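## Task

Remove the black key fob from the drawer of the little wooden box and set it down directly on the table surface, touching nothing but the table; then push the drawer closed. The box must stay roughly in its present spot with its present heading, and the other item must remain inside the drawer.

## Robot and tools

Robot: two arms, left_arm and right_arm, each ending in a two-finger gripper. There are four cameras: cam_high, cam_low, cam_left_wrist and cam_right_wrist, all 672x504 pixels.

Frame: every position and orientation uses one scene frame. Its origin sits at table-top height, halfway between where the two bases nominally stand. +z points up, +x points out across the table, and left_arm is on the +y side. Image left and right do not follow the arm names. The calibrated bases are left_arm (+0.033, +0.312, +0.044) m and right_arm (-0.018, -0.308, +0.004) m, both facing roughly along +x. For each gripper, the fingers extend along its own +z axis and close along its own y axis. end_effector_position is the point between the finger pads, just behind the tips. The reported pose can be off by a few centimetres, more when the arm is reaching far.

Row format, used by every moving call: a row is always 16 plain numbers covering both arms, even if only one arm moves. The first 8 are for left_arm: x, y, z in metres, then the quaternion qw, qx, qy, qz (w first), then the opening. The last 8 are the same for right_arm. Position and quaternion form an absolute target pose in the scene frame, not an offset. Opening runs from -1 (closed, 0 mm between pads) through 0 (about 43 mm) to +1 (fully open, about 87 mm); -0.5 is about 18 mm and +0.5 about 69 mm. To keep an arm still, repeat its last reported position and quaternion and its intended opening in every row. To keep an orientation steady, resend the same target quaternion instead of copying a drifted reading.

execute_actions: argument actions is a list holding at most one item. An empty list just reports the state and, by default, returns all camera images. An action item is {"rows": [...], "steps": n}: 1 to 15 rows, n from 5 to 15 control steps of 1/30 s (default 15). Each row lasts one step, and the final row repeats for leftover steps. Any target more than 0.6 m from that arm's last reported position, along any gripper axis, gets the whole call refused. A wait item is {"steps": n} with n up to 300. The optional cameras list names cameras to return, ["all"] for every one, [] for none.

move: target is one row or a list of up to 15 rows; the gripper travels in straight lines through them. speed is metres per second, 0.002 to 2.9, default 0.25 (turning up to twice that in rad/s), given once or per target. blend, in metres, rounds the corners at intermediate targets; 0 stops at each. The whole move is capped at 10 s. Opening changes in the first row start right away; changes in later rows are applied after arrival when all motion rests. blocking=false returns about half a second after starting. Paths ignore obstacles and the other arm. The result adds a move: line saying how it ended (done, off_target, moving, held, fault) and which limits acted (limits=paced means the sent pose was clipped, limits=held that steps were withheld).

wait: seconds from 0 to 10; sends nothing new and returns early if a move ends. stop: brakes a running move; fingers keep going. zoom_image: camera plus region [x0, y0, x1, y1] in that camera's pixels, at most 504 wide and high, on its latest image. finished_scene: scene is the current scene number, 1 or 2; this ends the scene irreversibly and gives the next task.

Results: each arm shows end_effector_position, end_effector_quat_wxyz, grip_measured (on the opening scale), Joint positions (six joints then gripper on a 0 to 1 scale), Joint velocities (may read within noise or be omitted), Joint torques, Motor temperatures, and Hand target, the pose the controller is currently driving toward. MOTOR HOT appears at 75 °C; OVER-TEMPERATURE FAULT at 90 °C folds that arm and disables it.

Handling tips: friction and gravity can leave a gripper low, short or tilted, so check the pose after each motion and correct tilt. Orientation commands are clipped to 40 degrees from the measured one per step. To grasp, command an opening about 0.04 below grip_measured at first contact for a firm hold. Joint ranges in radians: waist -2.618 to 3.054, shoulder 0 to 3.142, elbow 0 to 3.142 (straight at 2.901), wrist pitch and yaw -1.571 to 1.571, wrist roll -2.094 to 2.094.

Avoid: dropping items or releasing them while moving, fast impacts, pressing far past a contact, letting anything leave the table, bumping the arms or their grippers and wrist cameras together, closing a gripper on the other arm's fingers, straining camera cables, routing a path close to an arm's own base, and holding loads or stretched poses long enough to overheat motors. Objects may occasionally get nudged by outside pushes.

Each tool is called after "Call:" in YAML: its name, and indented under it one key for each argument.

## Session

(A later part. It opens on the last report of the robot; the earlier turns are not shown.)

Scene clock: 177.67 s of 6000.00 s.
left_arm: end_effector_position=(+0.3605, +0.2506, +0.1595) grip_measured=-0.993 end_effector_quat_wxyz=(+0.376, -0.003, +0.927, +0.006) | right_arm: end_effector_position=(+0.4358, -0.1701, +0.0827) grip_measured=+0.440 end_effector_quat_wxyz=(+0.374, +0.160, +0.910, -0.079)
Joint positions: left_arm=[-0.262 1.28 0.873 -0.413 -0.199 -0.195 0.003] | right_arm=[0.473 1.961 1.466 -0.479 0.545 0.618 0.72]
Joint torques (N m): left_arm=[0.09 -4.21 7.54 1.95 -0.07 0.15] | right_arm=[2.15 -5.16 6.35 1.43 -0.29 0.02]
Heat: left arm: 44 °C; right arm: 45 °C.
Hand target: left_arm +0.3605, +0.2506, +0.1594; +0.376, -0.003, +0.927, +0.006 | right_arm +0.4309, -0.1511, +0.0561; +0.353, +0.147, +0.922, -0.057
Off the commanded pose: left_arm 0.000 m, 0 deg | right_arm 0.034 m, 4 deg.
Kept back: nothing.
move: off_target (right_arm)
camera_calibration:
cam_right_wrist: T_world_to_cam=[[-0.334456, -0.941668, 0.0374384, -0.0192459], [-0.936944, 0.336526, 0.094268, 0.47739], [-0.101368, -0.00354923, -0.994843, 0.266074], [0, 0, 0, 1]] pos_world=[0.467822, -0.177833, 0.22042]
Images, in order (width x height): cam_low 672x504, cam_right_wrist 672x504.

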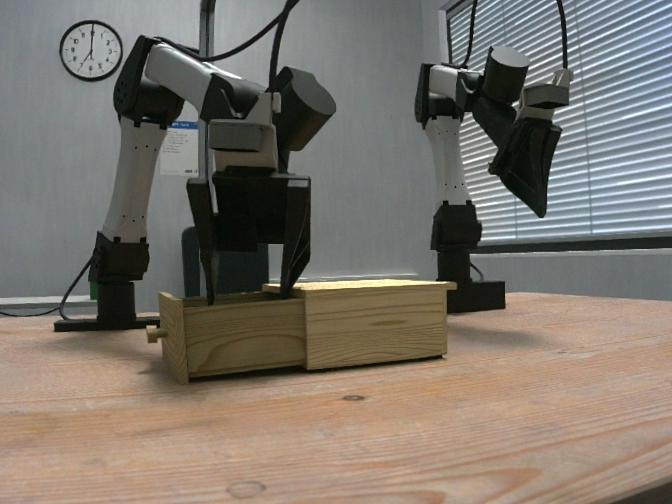

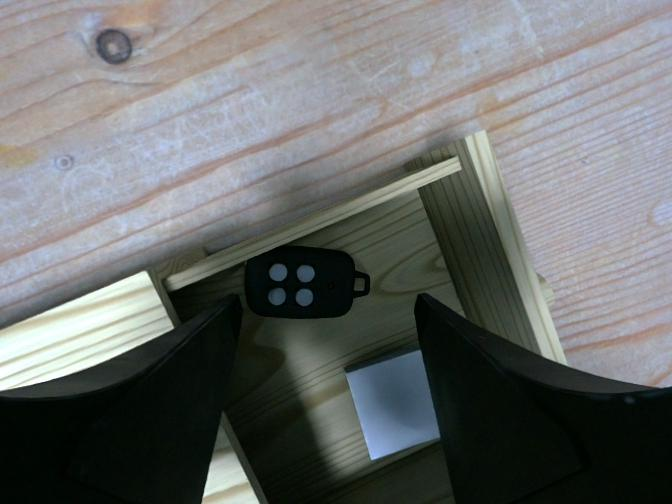

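Call:
move:
  target:
    - [0.3605,0.2506,0.1594,0.376,-0.003,0.927,0.006,-1,0.425,-0.15,0.12,0.3345,0.0711,0.919,0.1955,-0.97]
    - [0.3605,0.2506,0.1594,0.376,-0.003,0.927,0.006,-1,0.445,-0.122,0.09,0.3345,0.0711,0.919,0.1955,-0.97]
    - [0.3605,0.2506,0.1594,0.376,-0.003,0.927,0.006,-1,0.446,-0.122,0.055,0.3345,0.0711,0.919,0.1955,-0.97]
  speed: [0.2,0.12,0.08]
  cameras: ["cam_right_wrist"]

Scene clock: 182.20 s of 6000.00 s.
left_arm: end_effector_position=(+0.3605, +0.2506, +0.1595) grip_measured=-0.993 end_effector_quat_wxyz=(+0.376, -0.003, +0.927, +0.006) | right_arm: end_effector_position=(+0.4428, -0.1306, +0.0607) grip_measured=-0.970 end_effector_quat_wxyz=(+0.332, +0.075, +0.923, +0.181)
Joint positions: left_arm=[-0.262 1.28 0.873 -0.413 -0.199 -0.195 0.003] | right_arm=[0.326 1.939 1.291 -0.15 -0.085 0.493 0.015]
Joint torques (N m): left_arm=[0.12 -4.19 7.56 1.94 -0.07 0.16] | right_arm=[0.87 -6.86 7.51 1.86 -0.24 -0.06]
Motor temperatures (°C): left_arm=[26 39 45 40 24 27 23] | right_arm=[25 45 35 33 28 28 28]
Heat: left arm: 45 °C; right arm: 45 °C.
Hand target: left_arm +0.3605, +0.2506, +0.1594; +0.376, -0.003, +0.927, +0.006 | right_arm +0.4456, -0.1222, +0.0553; +0.334, +0.071, +0.919, +0.195
Off the commanded pose: left_arm 0.000 m, 0 deg | right_arm 0.011 m, 2 deg.
Kept back: nothing.
move: off_target (right_arm)
camera_calibration:
cam_right_wrist: T_world_to_cam=[[-0.000825484, -0.927809, -0.373055, -0.0998977], [-0.983165, -0.0674113, 0.169831, 0.435976], [-0.182719, 0.366915, -0.912133, 0.32439], [0, 0, 0, 1]] pos_world=[0.487826, -0.18232, 0.184577]
Images, in order (width x height): cam_right_wrist 672x504.

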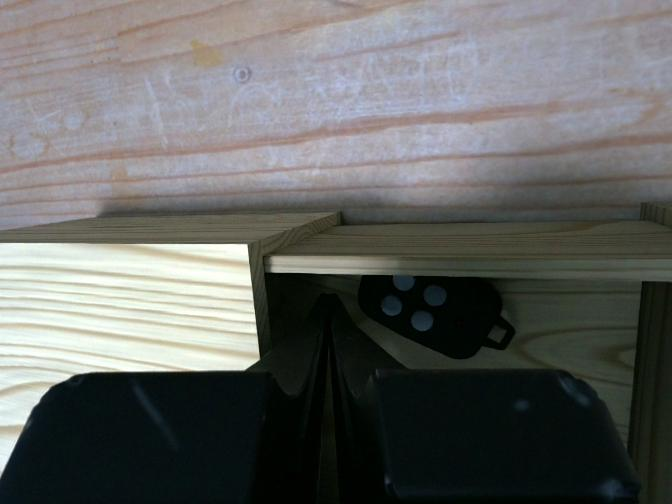

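Call:
move:
  target:
    - [0.3605,0.2506,0.1594,0.376,-0.003,0.927,0.006,-1,0.445,-0.116,0.03,0.3345,0.0711,0.919,0.1955,-0.97]
    - [0.3605,0.2506,0.1594,0.376,-0.003,0.927,0.006,-1,0.44,-0.16,0.028,0.3345,0.0711,0.919,0.1955,-0.97]
  speed: [0.06,0.06]
  cameras: ["cam_right_wrist"]

Scene clock: 184.23 s of 6000.00 s.
left_arm: end_effector_position=(+0.3605, +0.2506, +0.1595) grip_measured=-0.993 end_effector_quat_wxyz=(+0.376, -0.003, +0.927, +0.006) | right_arm: end_effector_position=(+0.4510, -0.1436, +0.0379) grip_measured=-0.971 end_effector_quat_wxyz=(+0.348, +0.069, +0.908, +0.224)
Joint positions: left_arm=[-0.262 1.28 0.873 -0.413 -0.199 -0.195 0.003] | right_arm=[0.258 1.978 1.19 0.051 -0.201 0.468 0.015]
Joint torques (N m): left_arm=[0.09 -4.19 7.57 1.95 -0.08 0.15] | right_arm=[-1.21 -9.91 5.12 1.05 0.22 -0.48]
Heat: left arm: 45 °C; right arm: 45 °C.
Hand target: left_arm +0.3605, +0.2506, +0.1594; +0.376, -0.003, +0.927, +0.006 | right_arm +0.4402, -0.1594, +0.0281; +0.334, +0.071, +0.919, +0.196
Off the commanded pose: left_arm 0.000 m, 0 deg | right_arm 0.022 m, 4 deg.
Kept back: nothing.
move: off_target (right_arm)
camera_calibration:
cam_right_wrist: T_world_to_cam=[[0.0474644, -0.895648, -0.442224, -0.135056], [-0.986981, -0.110165, 0.117186, 0.444561], [-0.153675, 0.430904, -0.889216, 0.305117], [0, 0, 0, 1]] pos_world=[0.492072, -0.203464, 0.159493]
Images, in order (width x height): cam_right_wrist 672x504.

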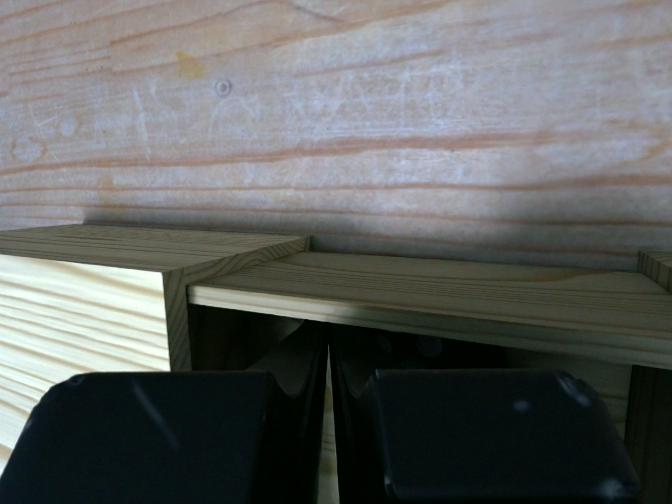

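Call:
move:
  target:
    - [0.3605,0.2506,0.1594,0.376,-0.003,0.927,0.006,-1,0.43,-0.178,0.038,0.3345,0.0711,0.919,0.1955,-0.97]
    - [0.3605,0.2506,0.1594,0.376,-0.003,0.927,0.006,-1,0.415,-0.16,0.12,0.342,0,0.94,0,-0.5]
  speed: [0.06,0.15]
  cameras: ["cam_right_wrist"]

Scene clock: 187.77 s of 6000.00 s.
left_arm: end_effector_position=(+0.3605, +0.2506, +0.1595) grip_measured=-0.993 end_effector_quat_wxyz=(+0.376, -0.003, +0.927, +0.006) | right_arm: end_effector_position=(+0.4070, -0.1629, +0.0930) grip_measured=-0.500 end_effector_quat_wxyz=(+0.312, +0.000, +0.950, -0.006)
Joint positions: left_arm=[-0.262 1.28 0.873 -0.413 -0.199 -0.195 0.003] | right_arm=[0.422 1.861 1.422 -0.538 0.239 0.319 0.25]
Joint torques (N m): left_arm=[0.12 -4.22 7.56 1.96 -0.08 0.14] | right_arm=[0.55 -11.03 11.33 1.13 0.25 -0.25]
Heat: left arm: 45 °C; right arm: 45 °C.
Hand target: left_arm +0.3605, +0.2506, +0.1594; +0.376, -0.003, +0.927, +0.006 | right_arm +0.4144, -0.1602, +0.1199; +0.342, +0.000, +0.940, +0.000
Off the commanded pose: left_arm 0.000 m, 0 deg | right_arm 0.028 m, 4 deg.
Kept back: nothing.
move: off_target (right_arm); target 2's new opening was sent with right_arm's hand 0.028 m and 4 deg from that target
camera_calibration:
cam_right_wrist: T_world_to_cam=[[0.0140234, -0.999661, 0.0219153, -0.172378], [-0.970258, -0.00830713, 0.241931, 0.3907], [-0.241667, -0.0246561, -0.970046, 0.324745], [0, 0, 0, 1]] pos_world=[0.459977, -0.161067, 0.224273]
Images, in order (width x height): cam_right_wrist 672x504.

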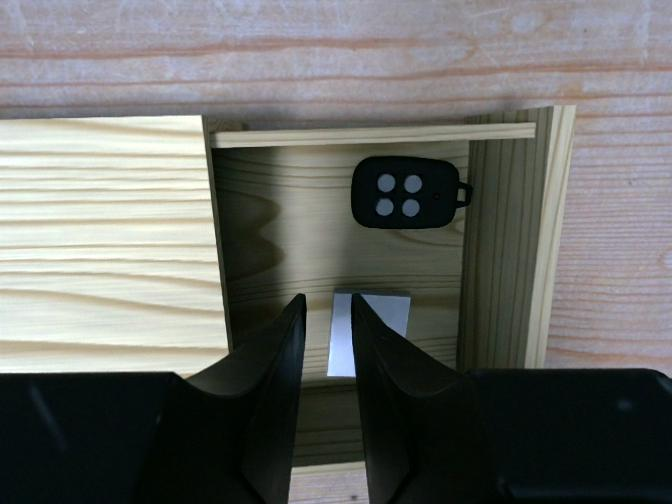

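Call:
move:
  target:
    - [0.3605,0.2506,0.1594,0.376,-0.003,0.927,0.006,-1,0.44,-0.187,0.11,0.485,0,0.875,0,-0.97]
    - [0.3605,0.2506,0.1594,0.376,-0.003,0.927,0.006,-1,0.452,-0.188,0.062,0.485,0,0.875,0,-0.97]
  speed: [0.2,0.08]
  cameras: ["cam_right_wrist"]

Call:
zoom_image:
  camera: "cam_right_wrist"
  region: [230, 180, 480, 430]

Scene clock: 191.40 s of 6000.00 s.
left_arm: end_effector_position=(+0.3605, +0.2506, +0.1595) grip_measured=-0.993 end_effector_quat_wxyz=(+0.376, -0.003, +0.927, +0.006) | right_arm: end_effector_position=(+0.4486, -0.1856, +0.0655) grip_measured=-0.970 end_effector_quat_wxyz=(+0.481, +0.000, +0.877, +0.001)
Joint positions: left_arm=[-0.262 1.28 0.873 -0.413 -0.199 -0.195 0.003] | right_arm=[0.373 1.833 1.024 0.215 0.286 0.19 0.015]
Joint torques (N m): left_arm=[0.06 -4.21 7.61 1.95 -0.07 0.16] | right_arm=[-0.66 -6.46 7.35 1.87 0.05 -0.22]
Heat: left arm: 45 °C; right arm: 44 °C.
Hand target: left_arm +0.3605, +0.2506, +0.1594; +0.376, -0.003, +0.927, +0.006 | right_arm +0.4519, -0.1880, +0.0621; +0.485, +0.000, +0.875, +0.000
Off the commanded pose: left_arm 0.000 m, 0 deg | right_arm 0.005 m, 0 deg.
Kept back: nothing.
move: done
camera_calibration:
cam_right_wrist: T_world_to_cam=[[0.0131946, -0.999803, 0.014849, -0.194211], [-0.992023, -0.0149508, -0.125165, 0.470133], [0.125363, -0.0130791, -0.992025, 0.146467], [0, 0, 0, 1]] pos_world=[0.450584, -0.185228, 0.207027]
Images, in order (width x height): cam_right_wrist 672x504.

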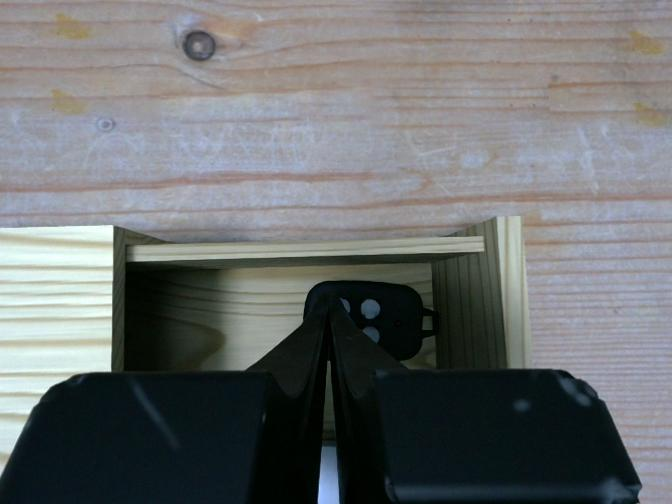

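Scaled by 2.016 from the camera's 672x504 image, which has a finer 960x720 frame.

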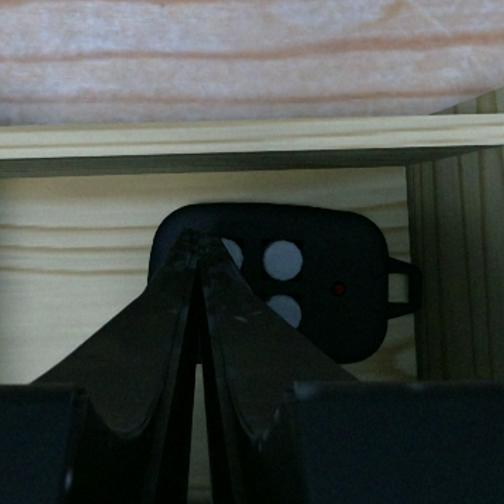

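Call:
execute_actions:
  actions: []
  cameras: ["cam_high","cam_right_wrist"]

Scene clock: 192.37 s of 6000.00 s.
left_arm: end_effector_position=(+0.3605, +0.2506, +0.1595) grip_measured=-0.993 end_effector_quat_wxyz=(+0.376, -0.003, +0.927, +0.006) | right_arm: end_effector_position=(+0.4489, -0.1855, +0.0659) grip_measured=-0.970 end_effector_quat_wxyz=(+0.482, +0.000, +0.876, +0.001)
Joint positions: left_arm=[-0.262 1.28 0.873 -0.413 -0.199 -0.195 0.003] | right_arm=[0.373 1.833 1.024 0.217 0.286 0.19 0.015]
Joint velocities: within noise
Joint torques (N m): left_arm=[0.08 -4.23 7.57 1.93 -0.07 0.14] | right_arm=[-0.7 -6.48 7.41 1.84 0.06 -0.26]
Motor temperatures (°C): left_arm=[26 39 45 40 24 27 23] | right_arm=[25 44 35 34 28 28 28]
Heat: left arm: 45 °C; right arm: 44 °C.
Hand target: left_arm +0.3605, +0.2506, +0.1594; +0.376, -0.003, +0.927, +0.006 | right_arm +0.4519, -0.1880, +0.0621; +0.485, +0.000, +0.875, +0.000
Off the commanded pose: left_arm 0.000 m, 0 deg | right_arm 0.006 m, 0 deg.
Steps of this call (1-29: nothing new was sent). Readings (end_effector_position of left_arm | right_arm):
1: (+0.3605, +0.2506, +0.1595) | (+0.4486, -0.1856, +0.0656)
2: (+0.3605, +0.2506, +0.1595) | (+0.4487, -0.1855, +0.0657)
4: (+0.3605, +0.2506, +0.1595) | (+0.4488, -0.1855, +0.0657)
8: (+0.3605, +0.2506, +0.1595) | (+0.4488, -0.1855, +0.0658)
29: the state above
camera_calibration:
cam_right_wrist: T_world_to_cam=[[0.0131471, -0.999812, 0.0142648, -0.194073], [-0.991795, -0.0148532, -0.126972, 0.470481], [0.12716, -0.0124784, -0.991804, 0.146118], [0, 0, 0, 1]] pos_world=[0.450592, -0.185225, 0.207426]
Images, in order (width x height): cam_high 672x504, cam_right_wrist 672x504.

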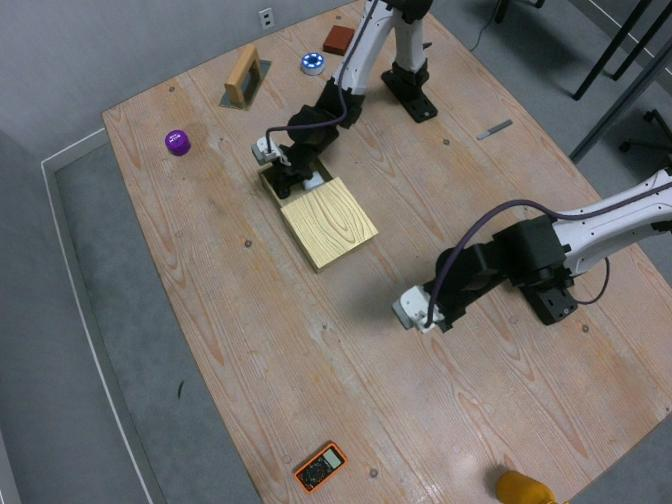

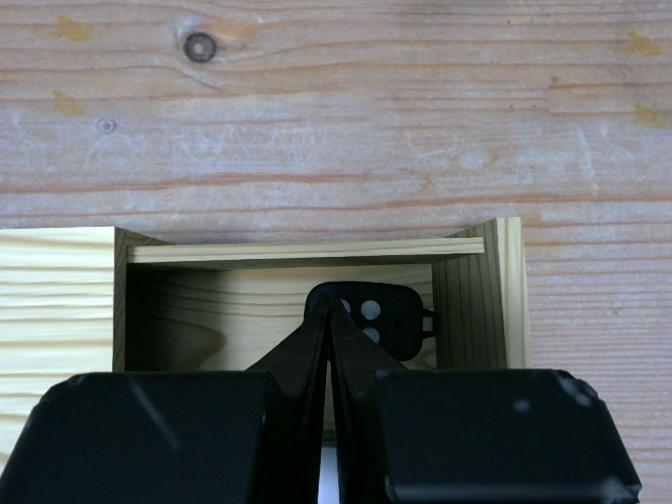

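Call:
move:
  target:
    - [0.3605,0.2506,0.1594,0.376,-0.003,0.927,0.006,-1,0.446,-0.220,0.068,0.485,0,0.875,0,-0.97]
    - [0.3605,0.2506,0.1594,0.376,-0.003,0.927,0.006,-1,0.446,-0.222,0.042,0.485,0,0.875,0,-0.97]
  speed: 0.1
  cameras: ["cam_right_wrist"]

Scene clock: 194.57 s of 6000.00 s.
left_arm: end_effector_position=(+0.3605, +0.2506, +0.1595) grip_measured=-0.993 end_effector_quat_wxyz=(+0.376, -0.003, +0.927, +0.006) | right_arm: end_effector_position=(+0.4459, -0.2148, +0.0512) grip_measured=-0.970 end_effector_quat_wxyz=(+0.489, +0.001, +0.872, +0.006)
Joint positions: left_arm=[-0.262 1.28 0.873 -0.413 -0.199 -0.195 0.003] | right_arm=[0.294 1.826 0.925 0.338 0.214 0.147 0.015]
Joint torques (N m): left_arm=[0.12 -4.22 7.58 1.95 -0.09 0.16] | right_arm=[-1.29 -5.82 6.34 1.76 0.03 -0.31]
Heat: left arm: 45 °C; right arm: 44 °C.
Hand target: left_arm +0.3605, +0.2506, +0.1594; +0.376, -0.003, +0.927, +0.006 | right_arm +0.4456, -0.2219, +0.0421; +0.485, +0.000, +0.875, +0.000
Off the commanded pose: left_arm 0.000 m, 0 deg | right_arm 0.012 m, 1 deg.
Kept back: nothing.
move: off_target (right_arm)
camera_calibration:
cam_right_wrist: T_world_to_cam=[[0.0167657, -0.999844, 0.00554672, -0.224291], [-0.989541, -0.0173873, -0.143198, 0.464461], [0.143273, -0.00308789, -0.989678, 0.126373], [0, 0, 0, 1]] pos_world=[0.445258, -0.21579, 0.192823]
Images, in order (width x height): cam_right_wrist 672x504.

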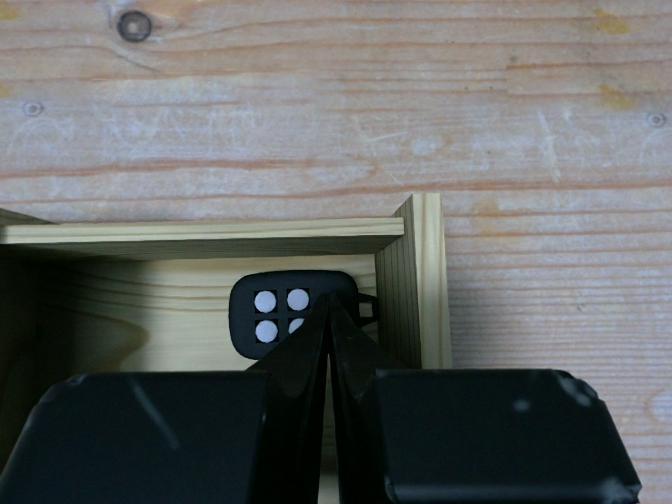

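Call:
move:
  target: [0.3605,0.2506,0.1594,0.376,-0.003,0.927,0.006,-1,0.452,-0.185,0.032,0.485,0,0.875,0,-0.97]
  speed: 0.05
  cameras: ["cam_right_wrist"]

Scene clock: 195.90 s of 6000.00 s.
left_arm: end_effector_position=(+0.3605, +0.2506, +0.1595) grip_measured=-0.993 end_effector_quat_wxyz=(+0.376, -0.003, +0.927, +0.006) | right_arm: end_effector_position=(+0.4571, -0.1897, +0.0494) grip_measured=-0.970 end_effector_quat_wxyz=(+0.509, +0.004, +0.861, -0.001)
Joint positions: left_arm=[-0.262 1.28 0.873 -0.413 -0.199 -0.195 0.003] | right_arm=[0.364 1.89 0.964 0.397 0.297 0.172 0.015]
Joint torques (N m): left_arm=[0.14 -4.16 7.56 1.95 -0.09 0.16] | right_arm=[1.06 -5.38 8.42 1.3 -0.02 -0.05]
Heat: left arm: 45 °C; right arm: 44 °C.
Hand target: left_arm +0.3605, +0.2506, +0.1594; +0.376, -0.003, +0.927, +0.006 | right_arm +0.4513, -0.1853, +0.0324; +0.485, +0.000, +0.874, +0.000
Off the commanded pose: left_arm 0.000 m, 0 deg | right_arm 0.019 m, 3 deg.
Kept back: nothing.
move: off_target (right_arm)
camera_calibration:
cam_right_wrist: T_world_to_cam=[[0.00341047, -0.999875, 0.0154609, -0.193782], [-0.982298, -0.0062455, -0.187222, 0.476738], [0.187295, -0.0145487, -0.982196, 0.100306], [0, 0, 0, 1]] pos_world=[0.450173, -0.189321, 0.190772]
Images, in order (width x height): cam_right_wrist 672x504.

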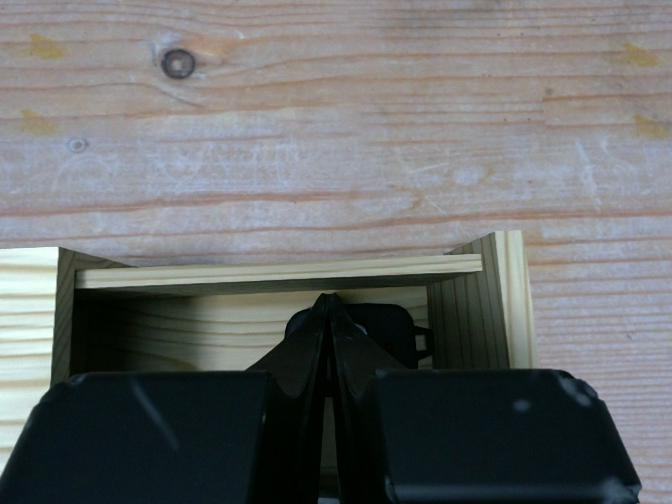

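Call:
move:
  target:
    - [0.3605,0.2506,0.1594,0.376,-0.003,0.927,0.006,-1,0.466,-0.187,0.032,0.5,0,0.866,0,-0.97]
    - [0.3605,0.2506,0.1594,0.376,-0.003,0.927,0.006,-1,0.425,-0.180,0.032,0.485,0,0.875,0,-0.97]
  speed: 0.06
  cameras: ["cam_right_wrist"]

Scene clock: 197.93 s of 6000.00 s.
left_arm: end_effector_position=(+0.3605, +0.2506, +0.1595) grip_measured=-0.993 end_effector_quat_wxyz=(+0.376, -0.003, +0.927, +0.006) | right_arm: end_effector_position=(+0.4368, -0.1777, +0.0369) grip_measured=-0.970 end_effector_quat_wxyz=(+0.503, +0.001, +0.864, +0.004)
Joint positions: left_arm=[-0.262 1.28 0.873 -0.413 -0.199 -0.195 0.003] | right_arm=[0.409 1.875 0.891 0.437 0.321 0.198 0.015]
Joint torques (N m): left_arm=[0.05 -4.23 7.53 1.95 -0.07 0.15] | right_arm=[0.55 -9.22 5.56 1.09 0.12 -0.05]
Heat: left arm: 45 °C; right arm: 44 °C.
Hand target: left_arm +0.3605, +0.2506, +0.1594; +0.376, -0.003, +0.927, +0.006 | right_arm +0.4253, -0.1800, +0.0318; +0.485, +0.000, +0.874, +0.000
Off the commanded pose: left_arm 0.000 m, 0 deg | right_arm 0.013 m, 2 deg.
Kept back: nothing.
move: off_target (right_arm)
camera_calibration:
cam_right_wrist: T_world_to_cam=[[0.014567, -0.999845, 0.00988576, -0.18613], [-0.984444, -0.0160725, -0.174962, 0.453335], [0.175094, -0.0071833, -0.984525, 0.0987611], [0, 0, 0, 1]] pos_world=[0.431702, -0.178105, 0.17839]
Images, in order (width x height): cam_right_wrist 672x504.

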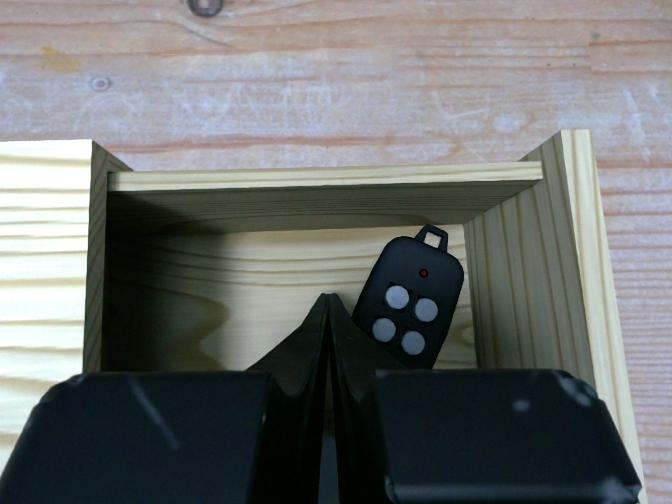

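Call:
move:
  target:
    - [0.3605,0.2506,0.1594,0.376,-0.003,0.927,0.006,-1,0.425,-0.178,0.1,0.42,0.07,0.9,-0.02,-0.97]
    - [0.3605,0.2506,0.1594,0.376,-0.003,0.927,0.006,-1,0.423,-0.2035,0.082,0.354,0.142,0.923,-0.054,0.04]
  speed: 0.12
  cameras: ["cam_right_wrist"]

Call:
execute_actions:
  actions:
    - {"steps":5}
  cameras: ["cam_right_wrist"]

Scene clock: 201.93 s of 6000.00 s.
left_arm: end_effector_position=(+0.3605, +0.2506, +0.1595) grip_measured=-0.993 end_effector_quat_wxyz=(+0.376, -0.003, +0.927, +0.006) | right_arm: end_effector_position=(+0.4135, -0.2017, +0.0776) grip_measured=+0.040 end_effector_quat_wxyz=(+0.346, +0.131, +0.927, -0.052)
Joint positions: left_arm=[-0.262 1.28 0.873 -0.413 -0.199 -0.195 0.003] | right_arm=[0.384 1.845 1.31 -0.428 0.404 0.506 0.52]
Joint torques (N m): left_arm=[0.09 -4.19 7.58 1.94 -0.09 0.15] | right_arm=[-0.62 -6.43 11.37 1.14 0.36 -0.04]
Heat: left arm: 45 °C; right arm: 43 °C.
Hand target: left_arm +0.3605, +0.2506, +0.1594; +0.376, -0.003, +0.927, +0.006 | right_arm +0.4227, -0.2037, +0.0820; +0.354, +0.142, +0.923, -0.054
Off the commanded pose: left_arm 0.000 m, 0 deg | right_arm 0.011 m, 2 deg.
Kept back: nothing.
move: off_target (right_arm)
camera_calibration:
cam_right_wrist: T_world_to_cam=[[-0.262417, -0.964797, 0.0174318, -0.0892002], [-0.951374, 0.261702, 0.162481, 0.453224], [-0.161323, 0.0260535, -0.986558, 0.288653], [0, 0, 0, 1]] pos_world=[0.454344, -0.21219, 0.212688]
Images, in order (width x height): cam_right_wrist 672x504.

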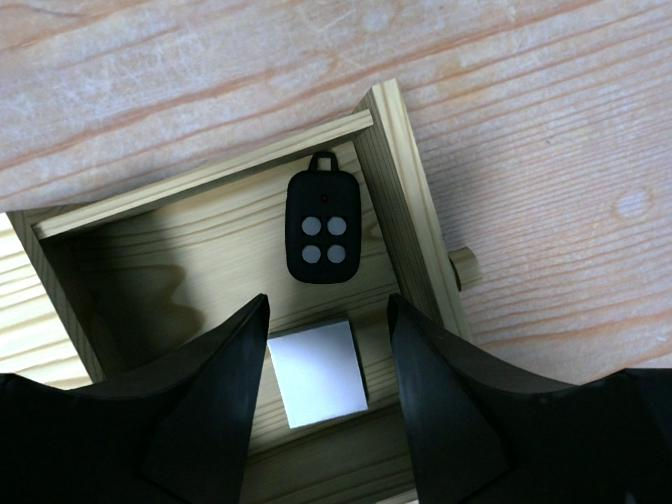

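Scene clock: 202.10 s of 6000.00 s.
left_arm: end_effector_position=(+0.3605, +0.2506, +0.1595) grip_measured=-0.993 end_effector_quat_wxyz=(+0.376, -0.003, +0.927, +0.006) | right_arm: end_effector_position=(+0.4135, -0.2017, +0.0776) grip_measured=+0.040 end_effector_quat_wxyz=(+0.346, +0.131, +0.927, -0.052)
Joint positions: left_arm=[-0.262 1.28 0.873 -0.413 -0.199 -0.195 0.003] | right_arm=[0.384 1.845 1.31 -0.428 0.404 0.506 0.52]
Joint torques (N m): left_arm=[0.06 -4.15 7.51 1.94 -0.07 0.15] | right_arm=[-0.47 -6.53 11.49 1.15 0.36 0]
Heat: left arm: 45 °C; right arm: 43 °C.
Hand target: left_arm +0.3605, +0.2506, +0.1594; +0.376, -0.003, +0.927, +0.006 | right_arm +0.4227, -0.2037, +0.0820; +0.354, +0.142, +0.923, -0.054
Off the commanded pose: left_arm 0.000 m, 0 deg | right_arm 0.011 m, 2 deg.
Steps of this call (1-5: nothing new was sent). Readings (end_effector_position of left_arm | right_arm):
1: (+0.3605, +0.2506, +0.1595) | (+0.4135, -0.2017, +0.0776)
2: (+0.3605, +0.2506, +0.1595) | (+0.4135, -0.2017, +0.0776)
4: (+0.3605, +0.2506, +0.1595) | (+0.4135, -0.2017, +0.0776)
5: the state above
camera_calibration:
cam_right_wrist: T_world_to_cam=[[-0.262417, -0.964797, 0.0174318, -0.0892002], [-0.951374, 0.261702, 0.162481, 0.453224], [-0.161323, 0.0260535, -0.986558, 0.288653], [0, 0, 0, 1]] pos_world=[0.454344, -0.21219, 0.212688]
Images, in order (width x height): cam_right_wrist 672x504.

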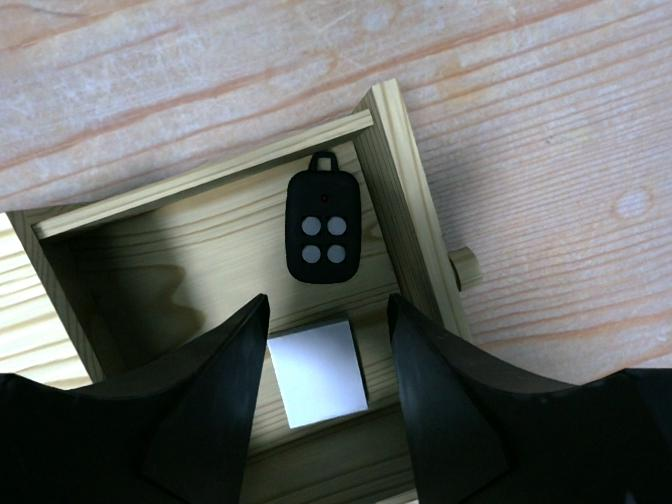

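Call:
move:
  target:
    - [0.3605,0.2506,0.1594,0.376,-0.003,0.927,0.006,-1,0.431,-0.2045,0.065,0.36,0.146,0.92,-0.055,0.04]
    - [0.3605,0.2506,0.1594,0.376,-0.003,0.927,0.006,-1,0.431,-0.206,0.034,0.36,0.146,0.92,-0.055,0.04]
  speed: 0.07
  cameras: ["cam_right_wrist"]

Scene clock: 204.30 s of 6000.00 s.
left_arm: end_effector_position=(+0.3605, +0.2506, +0.1595) grip_measured=-0.993 end_effector_quat_wxyz=(+0.376, -0.003, +0.927, +0.006) | right_arm: end_effector_position=(+0.4274, -0.2020, +0.0399) grip_measured=+0.040 end_effector_quat_wxyz=(+0.357, +0.138, +0.923, -0.051)
Joint positions: left_arm=[-0.262 1.28 0.873 -0.413 -0.199 -0.195 0.003] | right_arm=[0.375 1.93 1.252 -0.262 0.41 0.506 0.52]
Joint torques (N m): left_arm=[0.13 -4.19 7.57 1.94 -0.08 0.14] | right_arm=[-0.54 -7.02 7.21 1.45 0.32 -0.06]
Heat: left arm: 45 °C; right arm: 43 °C.
Hand target: left_arm +0.3605, +0.2506, +0.1594; +0.376, -0.003, +0.927, +0.006 | right_arm +0.4307, -0.2061, +0.0341; +0.360, +0.146, +0.920, -0.055
Off the commanded pose: left_arm 0.000 m, 0 deg | right_arm 0.008 m, 1 deg.
Kept back: nothing.
move: done
camera_calibration:
cam_right_wrist: T_world_to_cam=[[-0.27475, -0.961481, 0.00816293, -0.0788268], [-0.951626, 0.273129, 0.14074, 0.47598], [-0.137549, 0.0309004, -0.990013, 0.244744], [0, 0, 0, 1]] pos_world=[0.464961, -0.213357, 0.175954]
Images, in order (width x height): cam_right_wrist 672x504.

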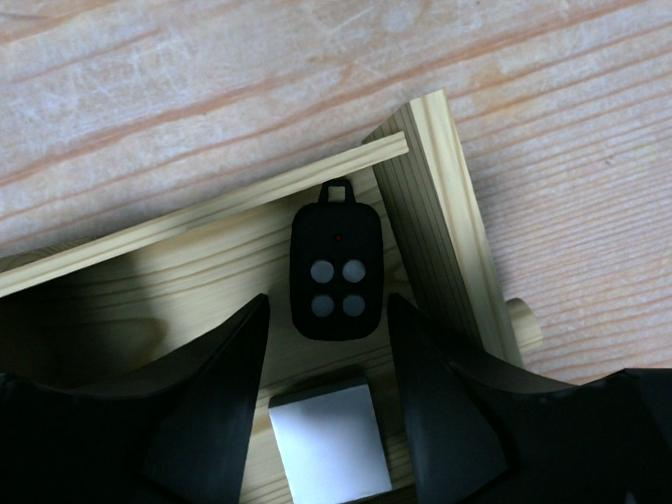

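Tips straddle the body end. Close.

Call:
move:
  target:
    - [0.3605,0.2506,0.1594,0.376,-0.003,0.927,0.006,-1,0.431,-0.206,0.034,0.36,0.146,0.92,-0.055,-0.2]
    - [0.3605,0.2506,0.1594,0.376,-0.003,0.927,0.006,-1,0.431,-0.206,0.034,0.36,0.146,0.92,-0.055,-0.5]
  cameras: ["cam_right_wrist"]

Scene clock: 206.43 s of 6000.00 s.
left_arm: end_effector_position=(+0.3605, +0.2506, +0.1595) grip_measured=-0.993 end_effector_quat_wxyz=(+0.376, -0.003, +0.927, +0.006) | right_arm: end_effector_position=(+0.4276, -0.2020, +0.0401) grip_measured=-0.186 end_effector_quat_wxyz=(+0.357, +0.138, +0.922, -0.051)
Joint positions: left_arm=[-0.262 1.28 0.873 -0.413 -0.199 -0.195 0.003] | right_arm=[0.375 1.93 1.252 -0.261 0.411 0.506 0.407]
Joint torques (N m): left_arm=[0.12 -4.22 7.53 1.95 -0.08 0.15] | right_arm=[-0.59 -7.09 7.27 1.43 0.32 -0.07]
Heat: left arm: 45 °C; right arm: 43 °C.
Hand target: left_arm +0.3605, +0.2506, +0.1594; +0.376, -0.003, +0.927, +0.006 | right_arm +0.4307, -0.2061, +0.0340; +0.360, +0.146, +0.920, -0.055
Off the commanded pose: left_arm 0.000 m, 0 deg | right_arm 0.008 m, 1 deg.
Kept back: nothing.
move: done
camera_calibration:
cam_right_wrist: T_world_to_cam=[[-0.274969, -0.961422, 0.00779039, -0.0786465], [-0.951722, 0.273327, 0.139702, 0.476226], [-0.136442, 0.0309995, -0.990163, 0.244474], [0, 0, 0, 1]] pos_world=[0.464966, -0.213356, 0.176152]
Images, in order (width x height): cam_right_wrist 672x504.

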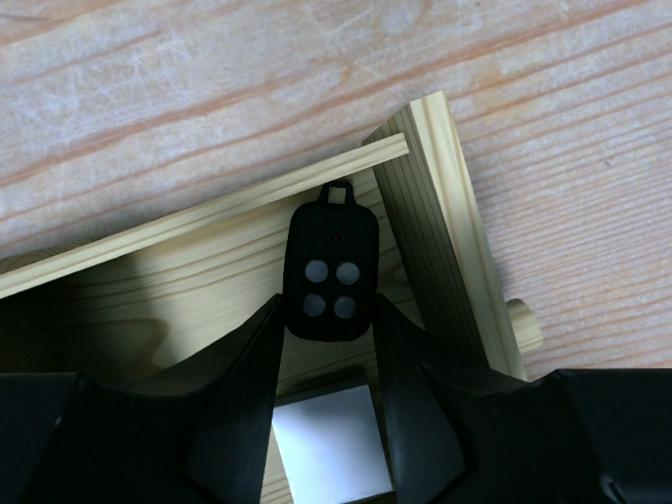

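Call:
move:
  target:
    - [0.3605,0.2506,0.1594,0.376,-0.003,0.927,0.006,-1,0.431,-0.204,0.10,0.36,0.146,0.92,-0.055,-0.28]
    - [0.3605,0.2506,0.1594,0.376,-0.003,0.927,0.006,-1,0.425,-0.204,0.17,0.36,0.146,0.92,-0.055,-0.28]
    - [0.3605,0.2506,0.1594,0.376,-0.003,0.927,0.006,-1,0.29,-0.33,0.14,0.36,0.146,0.92,-0.055,-0.28]
  speed: [0.1,0.2,0.25]
  blend: [0.02,0.03,0]
  cameras: ["cam_high","cam_right_wrist"]

Scene clock: 209.13 s of 6000.00 s.
left_arm: end_effector_position=(+0.3605, +0.2506, +0.1595) grip_measured=-0.993 end_effector_quat_wxyz=(+0.376, -0.003, +0.927, +0.006) | right_arm: end_effector_position=(+0.2863, -0.3291, +0.1346) grip_measured=-0.186 end_effector_quat_wxyz=(+0.343, +0.147, +0.926, -0.060)
Joint positions: left_arm=[-0.262 1.28 0.873 -0.413 -0.199 -0.195 0.003] | right_arm=[0.057 1.215 0.926 -0.602 0.231 0.261 0.407]
Joint torques (N m): left_arm=[0.08 -4.19 7.58 1.95 -0.07 0.16] | right_arm=[-0.83 -4.88 7.69 1.54 0.05 -0.24]
Heat: left arm: 45 °C; right arm: 43 °C.
Hand target: left_arm +0.3605, +0.2506, +0.1594; +0.376, -0.003, +0.927, +0.006 | right_arm +0.2899, -0.3301, +0.1402; +0.360, +0.146, +0.920, -0.055
Off the commanded pose: left_arm 0.000 m, 0 deg | right_arm 0.007 m, 2 deg.
Kept back: nothing.
move: done
camera_calibration:
cam_right_wrist: T_world_to_cam=[[-0.297909, -0.954333, 0.0223118, -0.233533], [-0.940149, 0.297372, 0.166401, 0.364348], [-0.165437, 0.028596, -0.985806, 0.329586], [0, 0, 0, 1]] pos_world=[0.327495, -0.34064, 0.26949]
Images, in order (width x height): cam_high 672x504, cam_right_wrist 672x504.

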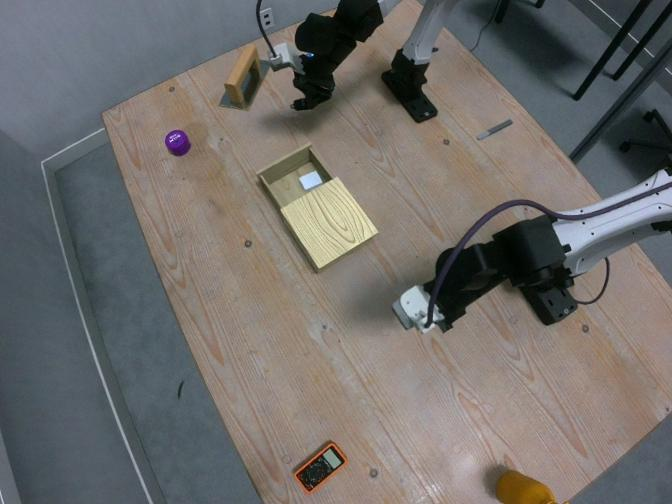

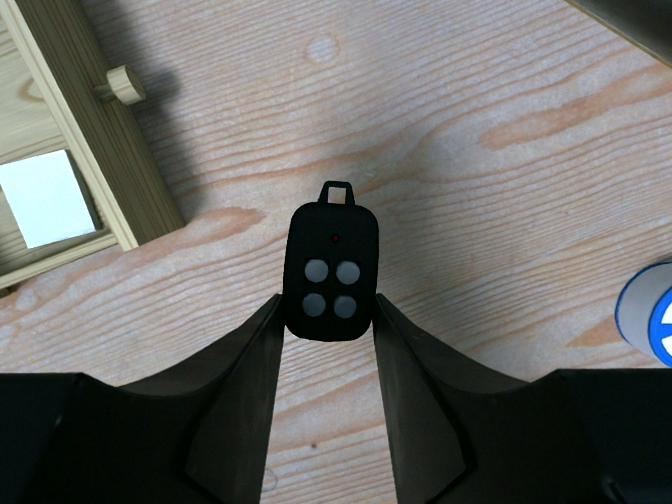

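Call:
move:
  target:
    - [0.3605,0.2506,0.1594,0.376,-0.003,0.927,0.006,-1,0.29,-0.33,0.06,0.36,0.146,0.92,-0.055,-0.28]
    - [0.3605,0.2506,0.1594,0.376,-0.003,0.927,0.006,-1,0.29,-0.33,0.022,0.36,0.146,0.92,-0.055,-0.28]
  speed: [0.2,0.04]
  cameras: ["cam_right_wrist"]

Scene clock: 211.73 s of 6000.00 s.
left_arm: end_effector_position=(+0.3605, +0.2506, +0.1595) grip_measured=-0.993 end_effector_quat_wxyz=(+0.376, -0.003, +0.927, +0.006) | right_arm: end_effector_position=(+0.2845, -0.3288, +0.0251) grip_measured=-0.186 end_effector_quat_wxyz=(+0.351, +0.146, +0.923, -0.058)
Joint positions: left_arm=[-0.262 1.28 0.873 -0.413 -0.199 -0.195 0.003] | right_arm=[0.057 1.343 0.544 -0.074 0.228 0.256 0.407]
Joint torques (N m): left_arm=[0.12 -4.23 7.53 1.94 -0.08 0.16] | right_arm=[-0.72 -2.14 6.52 1.81 0.03 -0.21]
Heat: left arm: 46 °C; right arm: 42 °C.
Hand target: left_arm +0.3605, +0.2506, +0.1594; +0.376, -0.003, +0.927, +0.006 | right_arm +0.2896, -0.3300, +0.0223; +0.360, +0.146, +0.920, -0.055
Off the commanded pose: left_arm 0.000 m, 0 deg | right_arm 0.006 m, 1 deg.
Kept back: nothing.
move: done
camera_calibration:
cam_right_wrist: T_world_to_cam=[[-0.293658, -0.955753, 0.0173611, -0.232902], [-0.944251, 0.292857, 0.150417, 0.380869], [-0.148846, 0.027778, -0.98847, 0.216402], [0, 0, 0, 1]] pos_world=[0.323452, -0.340148, 0.160662]
Images, in order (width x height): cam_right_wrist 672x504.

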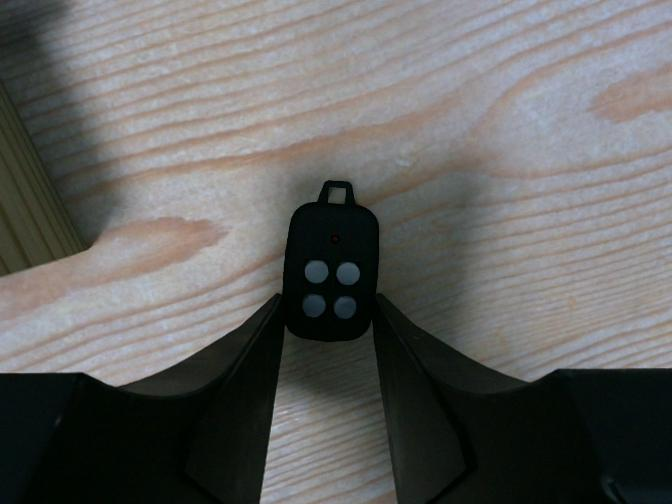

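Call:
move:
  target: [0.3605,0.2506,0.1594,0.376,-0.003,0.927,0.006,-1,0.29,-0.33,0.002,0.36,0.146,0.92,-0.055,-0.28]
  speed: 0.04
  cameras: ["cam_right_wrist"]

Scene clock: 212.70 s of 6000.00 s.
left_arm: end_effector_position=(+0.3605, +0.2506, +0.1595) grip_measured=-0.993 end_effector_quat_wxyz=(+0.376, -0.003, +0.927, +0.006) | right_arm: end_effector_position=(+0.2855, -0.3301, +0.0211) grip_measured=-0.180 end_effector_quat_wxyz=(+0.360, +0.145, +0.920, -0.060)
Joint positions: left_arm=[-0.262 1.28 0.873 -0.413 -0.199 -0.195 0.003] | right_arm=[0.057 1.35 0.518 -0.023 0.235 0.252 0.41]
Joint torques (N m): left_arm=[0.06 -4.21 7.56 1.95 -0.08 0.15] | right_arm=[-0.65 1.35 4.36 2.27 0.01 -0.13]
Heat: left arm: 46 °C; right arm: 42 °C.
Hand target: left_arm +0.3605, +0.2506, +0.1594; +0.376, -0.003, +0.927, +0.006 | right_arm +0.2872, -0.3299, +0.0041; +0.358, +0.146, +0.921, -0.055
Off the commanded pose: left_arm 0.000 m, 0 deg | right_arm 0.020 m, 1 deg.
Kept back: nothing.
move: off_target (right_arm)
camera_calibration:
cam_right_wrist: T_world_to_cam=[[-0.295029, -0.955302, 0.0188802, -0.233223], [-0.946458, 0.294894, 0.131361, 0.384496], [-0.131057, 0.0208861, -0.991155, 0.205441], [0, 0, 0, 1]] pos_world=[0.322026, -0.340475, 0.157519]
Images, in order (width x height): cam_right_wrist 672x504.

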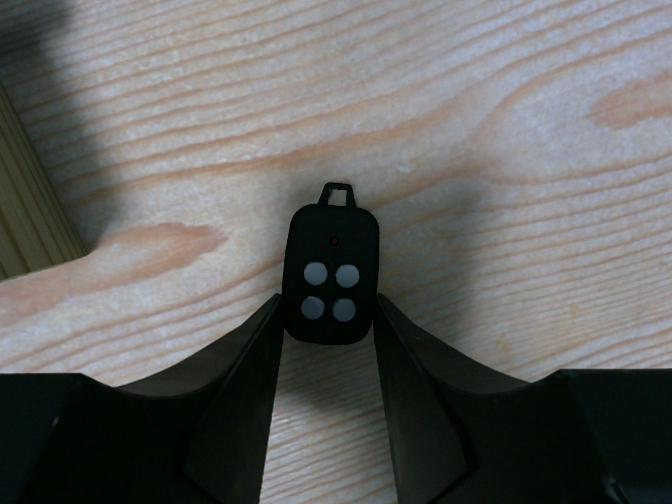

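Call:
move:
  target:
    - [0.3605,0.2506,0.1594,0.376,-0.003,0.927,0.006,-1,0.2858,-0.33,0.019,0.36,0.146,0.92,-0.058,-0.28]
    - [0.3605,0.2506,0.1594,0.376,-0.003,0.927,0.006,-1,0.2858,-0.33,0.019,0.36,0.146,0.92,-0.058,-0.15]
    - [0.3605,0.2506,0.1594,0.376,-0.003,0.927,0.006,-1,0.2858,-0.33,0.019,0.36,0.146,0.92,-0.058,0.1]
    - [0.3605,0.2506,0.1594,0.376,-0.003,0.927,0.006,-1,0.2858,-0.33,0.12,0.36,0.146,0.92,-0.058,0.1]
  speed: 0.1
  cameras: ["cam_right_wrist"]

Scene clock: 216.97 s of 6000.00 s.
left_arm: end_effector_position=(+0.3605, +0.2506, +0.1595) grip_measured=-0.993 end_effector_quat_wxyz=(+0.376, -0.003, +0.927, +0.006) | right_arm: end_effector_position=(+0.2787, -0.3302, +0.1037) grip_measured=+0.100 end_effector_quat_wxyz=(+0.339, +0.144, +0.928, -0.064)
Joint positions: left_arm=[-0.262 1.28 0.873 -0.413 -0.199 -0.195 0.003] | right_arm=[0.057 1.206 0.801 -0.496 0.235 0.253 0.55]
Joint torques (N m): left_arm=[0.06 -4.19 7.57 1.95 -0.08 0.13] | right_arm=[-0.17 -4.85 11.37 1.31 0.05 -0.15]
Heat: left arm: 46 °C; right arm: 41 °C.
Hand target: left_arm +0.3605, +0.2506, +0.1594; +0.376, -0.003, +0.927, +0.006 | right_arm +0.2856, -0.3301, +0.1200; +0.360, +0.146, +0.920, -0.058
Off the commanded pose: left_arm 0.000 m, 0 deg | right_arm 0.018 m, 3 deg.
Kept back: nothing.
move: off_target (right_arm)
camera_calibration:
cam_right_wrist: T_world_to_cam=[[-0.29411, -0.955193, 0.0332362, -0.238727], [-0.939403, 0.295307, 0.174116, 0.360958], [-0.17613, 0.0199872, -0.984164, 0.297925], [0, 0, 0, 1]] pos_world=[0.321346, -0.340578, 0.238293]
Images, in order (width x height): cam_right_wrist 672x504.

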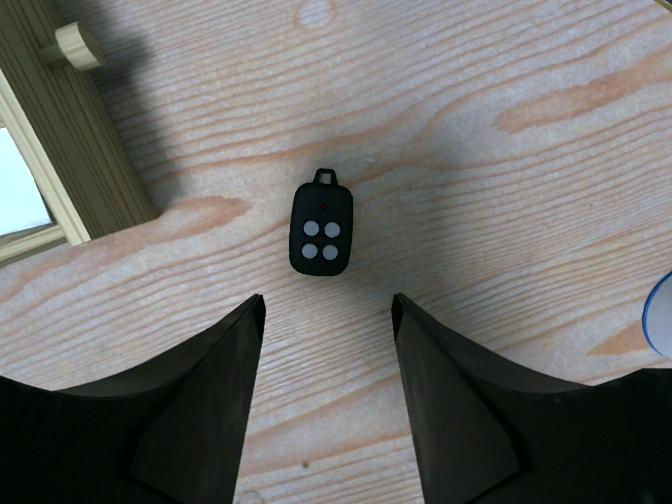

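Call:
move:
  target:
    - [0.3605,0.2506,0.1594,0.376,-0.003,0.927,0.006,-1,0.368,-0.30,0.13,0.17,0,0.985,0,-1]
    - [0.3605,0.2506,0.1594,0.376,-0.003,0.927,0.006,-1,0.368,-0.29,0.05,0.17,0,0.985,0,-1]
    - [0.3605,0.2506,0.1594,0.376,-0.003,0.927,0.006,-1,0.37,-0.25,0.05,0.17,0,0.985,0,-1]
    - [0.3605,0.2506,0.1594,0.376,-0.003,0.927,0.006,-1,0.37,-0.14,0.05,0.17,0,0.985,0,-1]
  speed: [0.15,0.15,0.06,0.06]
  blend: [0.01,0,0.005,0]
  cameras: ["cam_high","cam_low","cam_right_wrist"]

Scene clock: 223.13 s of 6000.00 s.
left_arm: end_effector_position=(+0.3605, +0.2506, +0.1595) grip_measured=-0.993 end_effector_quat_wxyz=(+0.376, -0.003, +0.927, +0.006) | right_arm: end_effector_position=(+0.3542, -0.1711, +0.0526) grip_measured=-0.974 end_effector_quat_wxyz=(+0.149, -0.003, +0.988, -0.041)
Joint positions: left_arm=[-0.262 1.28 0.873 -0.413 -0.199 -0.195 0.003] | right_arm=[0.427 1.988 1.529 -0.865 0.189 0.367 0.013]
Joint velocities: left_arm=[-0.007 -0.007 -0.012 -0.081 -0.154 -0.051 0.009] | right_arm=[within noise]
Joint torques (N m): left_arm=[0.09 -4.16 7.54 1.94 -0.08 0.15] | right_arm=[3.04 -6.31 11.04 1.23 -0.37 0.27]
Heat: left arm: 46 °C; right arm: 41 °C.
Hand target: left_arm +0.3605, +0.2506, +0.1594; +0.376, -0.003, +0.927, +0.006 | right_arm +0.3678, -0.1409, +0.0517; +0.169, -0.001, +0.986, +0.000
Off the commanded pose: left_arm 0.000 m, 0 deg | right_arm 0.035 m, 5 deg.
Kept back: nothing.
move: off_target (right_arm)
camera_calibration:
cam_right_wrist: T_world_to_cam=[[0.0145896, -0.996084, 0.0871975, -0.181965], [-0.836157, 0.0356662, 0.547329, 0.293144], [-0.548296, -0.0808962, -0.832362, 0.364269], [0, 0, 0, 1]] pos_world=[0.447497, -0.16224, 0.158624]
Images, in order (width x height): cam_high 672x504, cam_low 672x504, cam_right_wrist 672x504.

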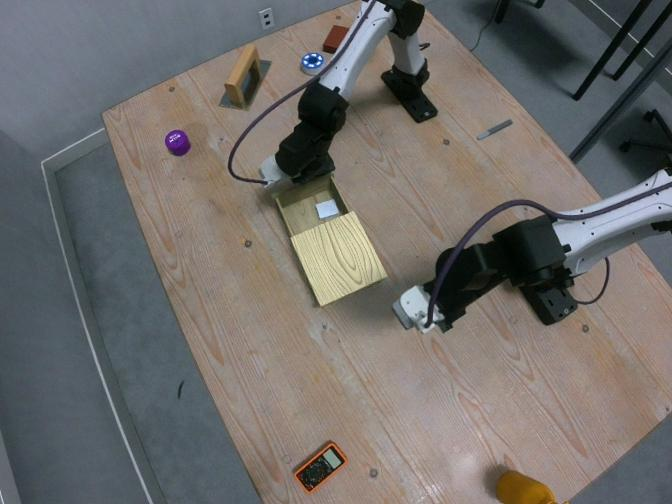

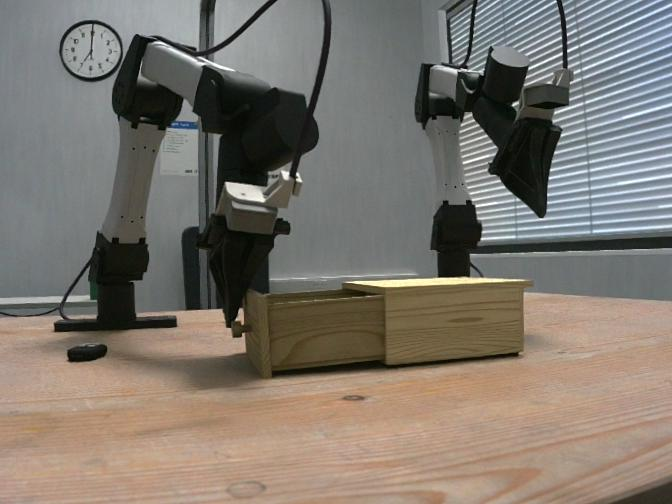

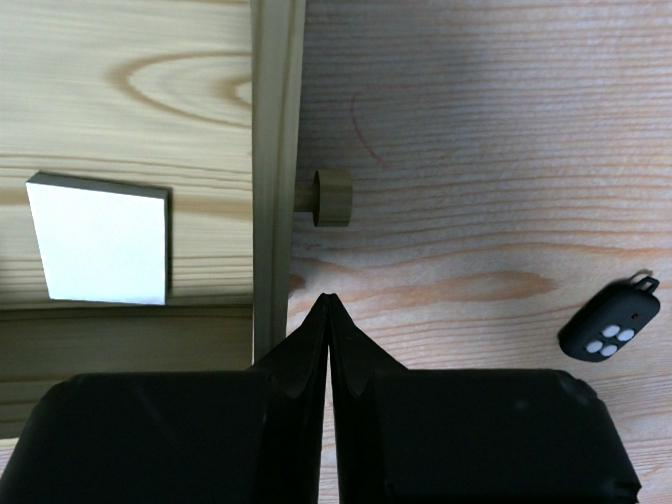

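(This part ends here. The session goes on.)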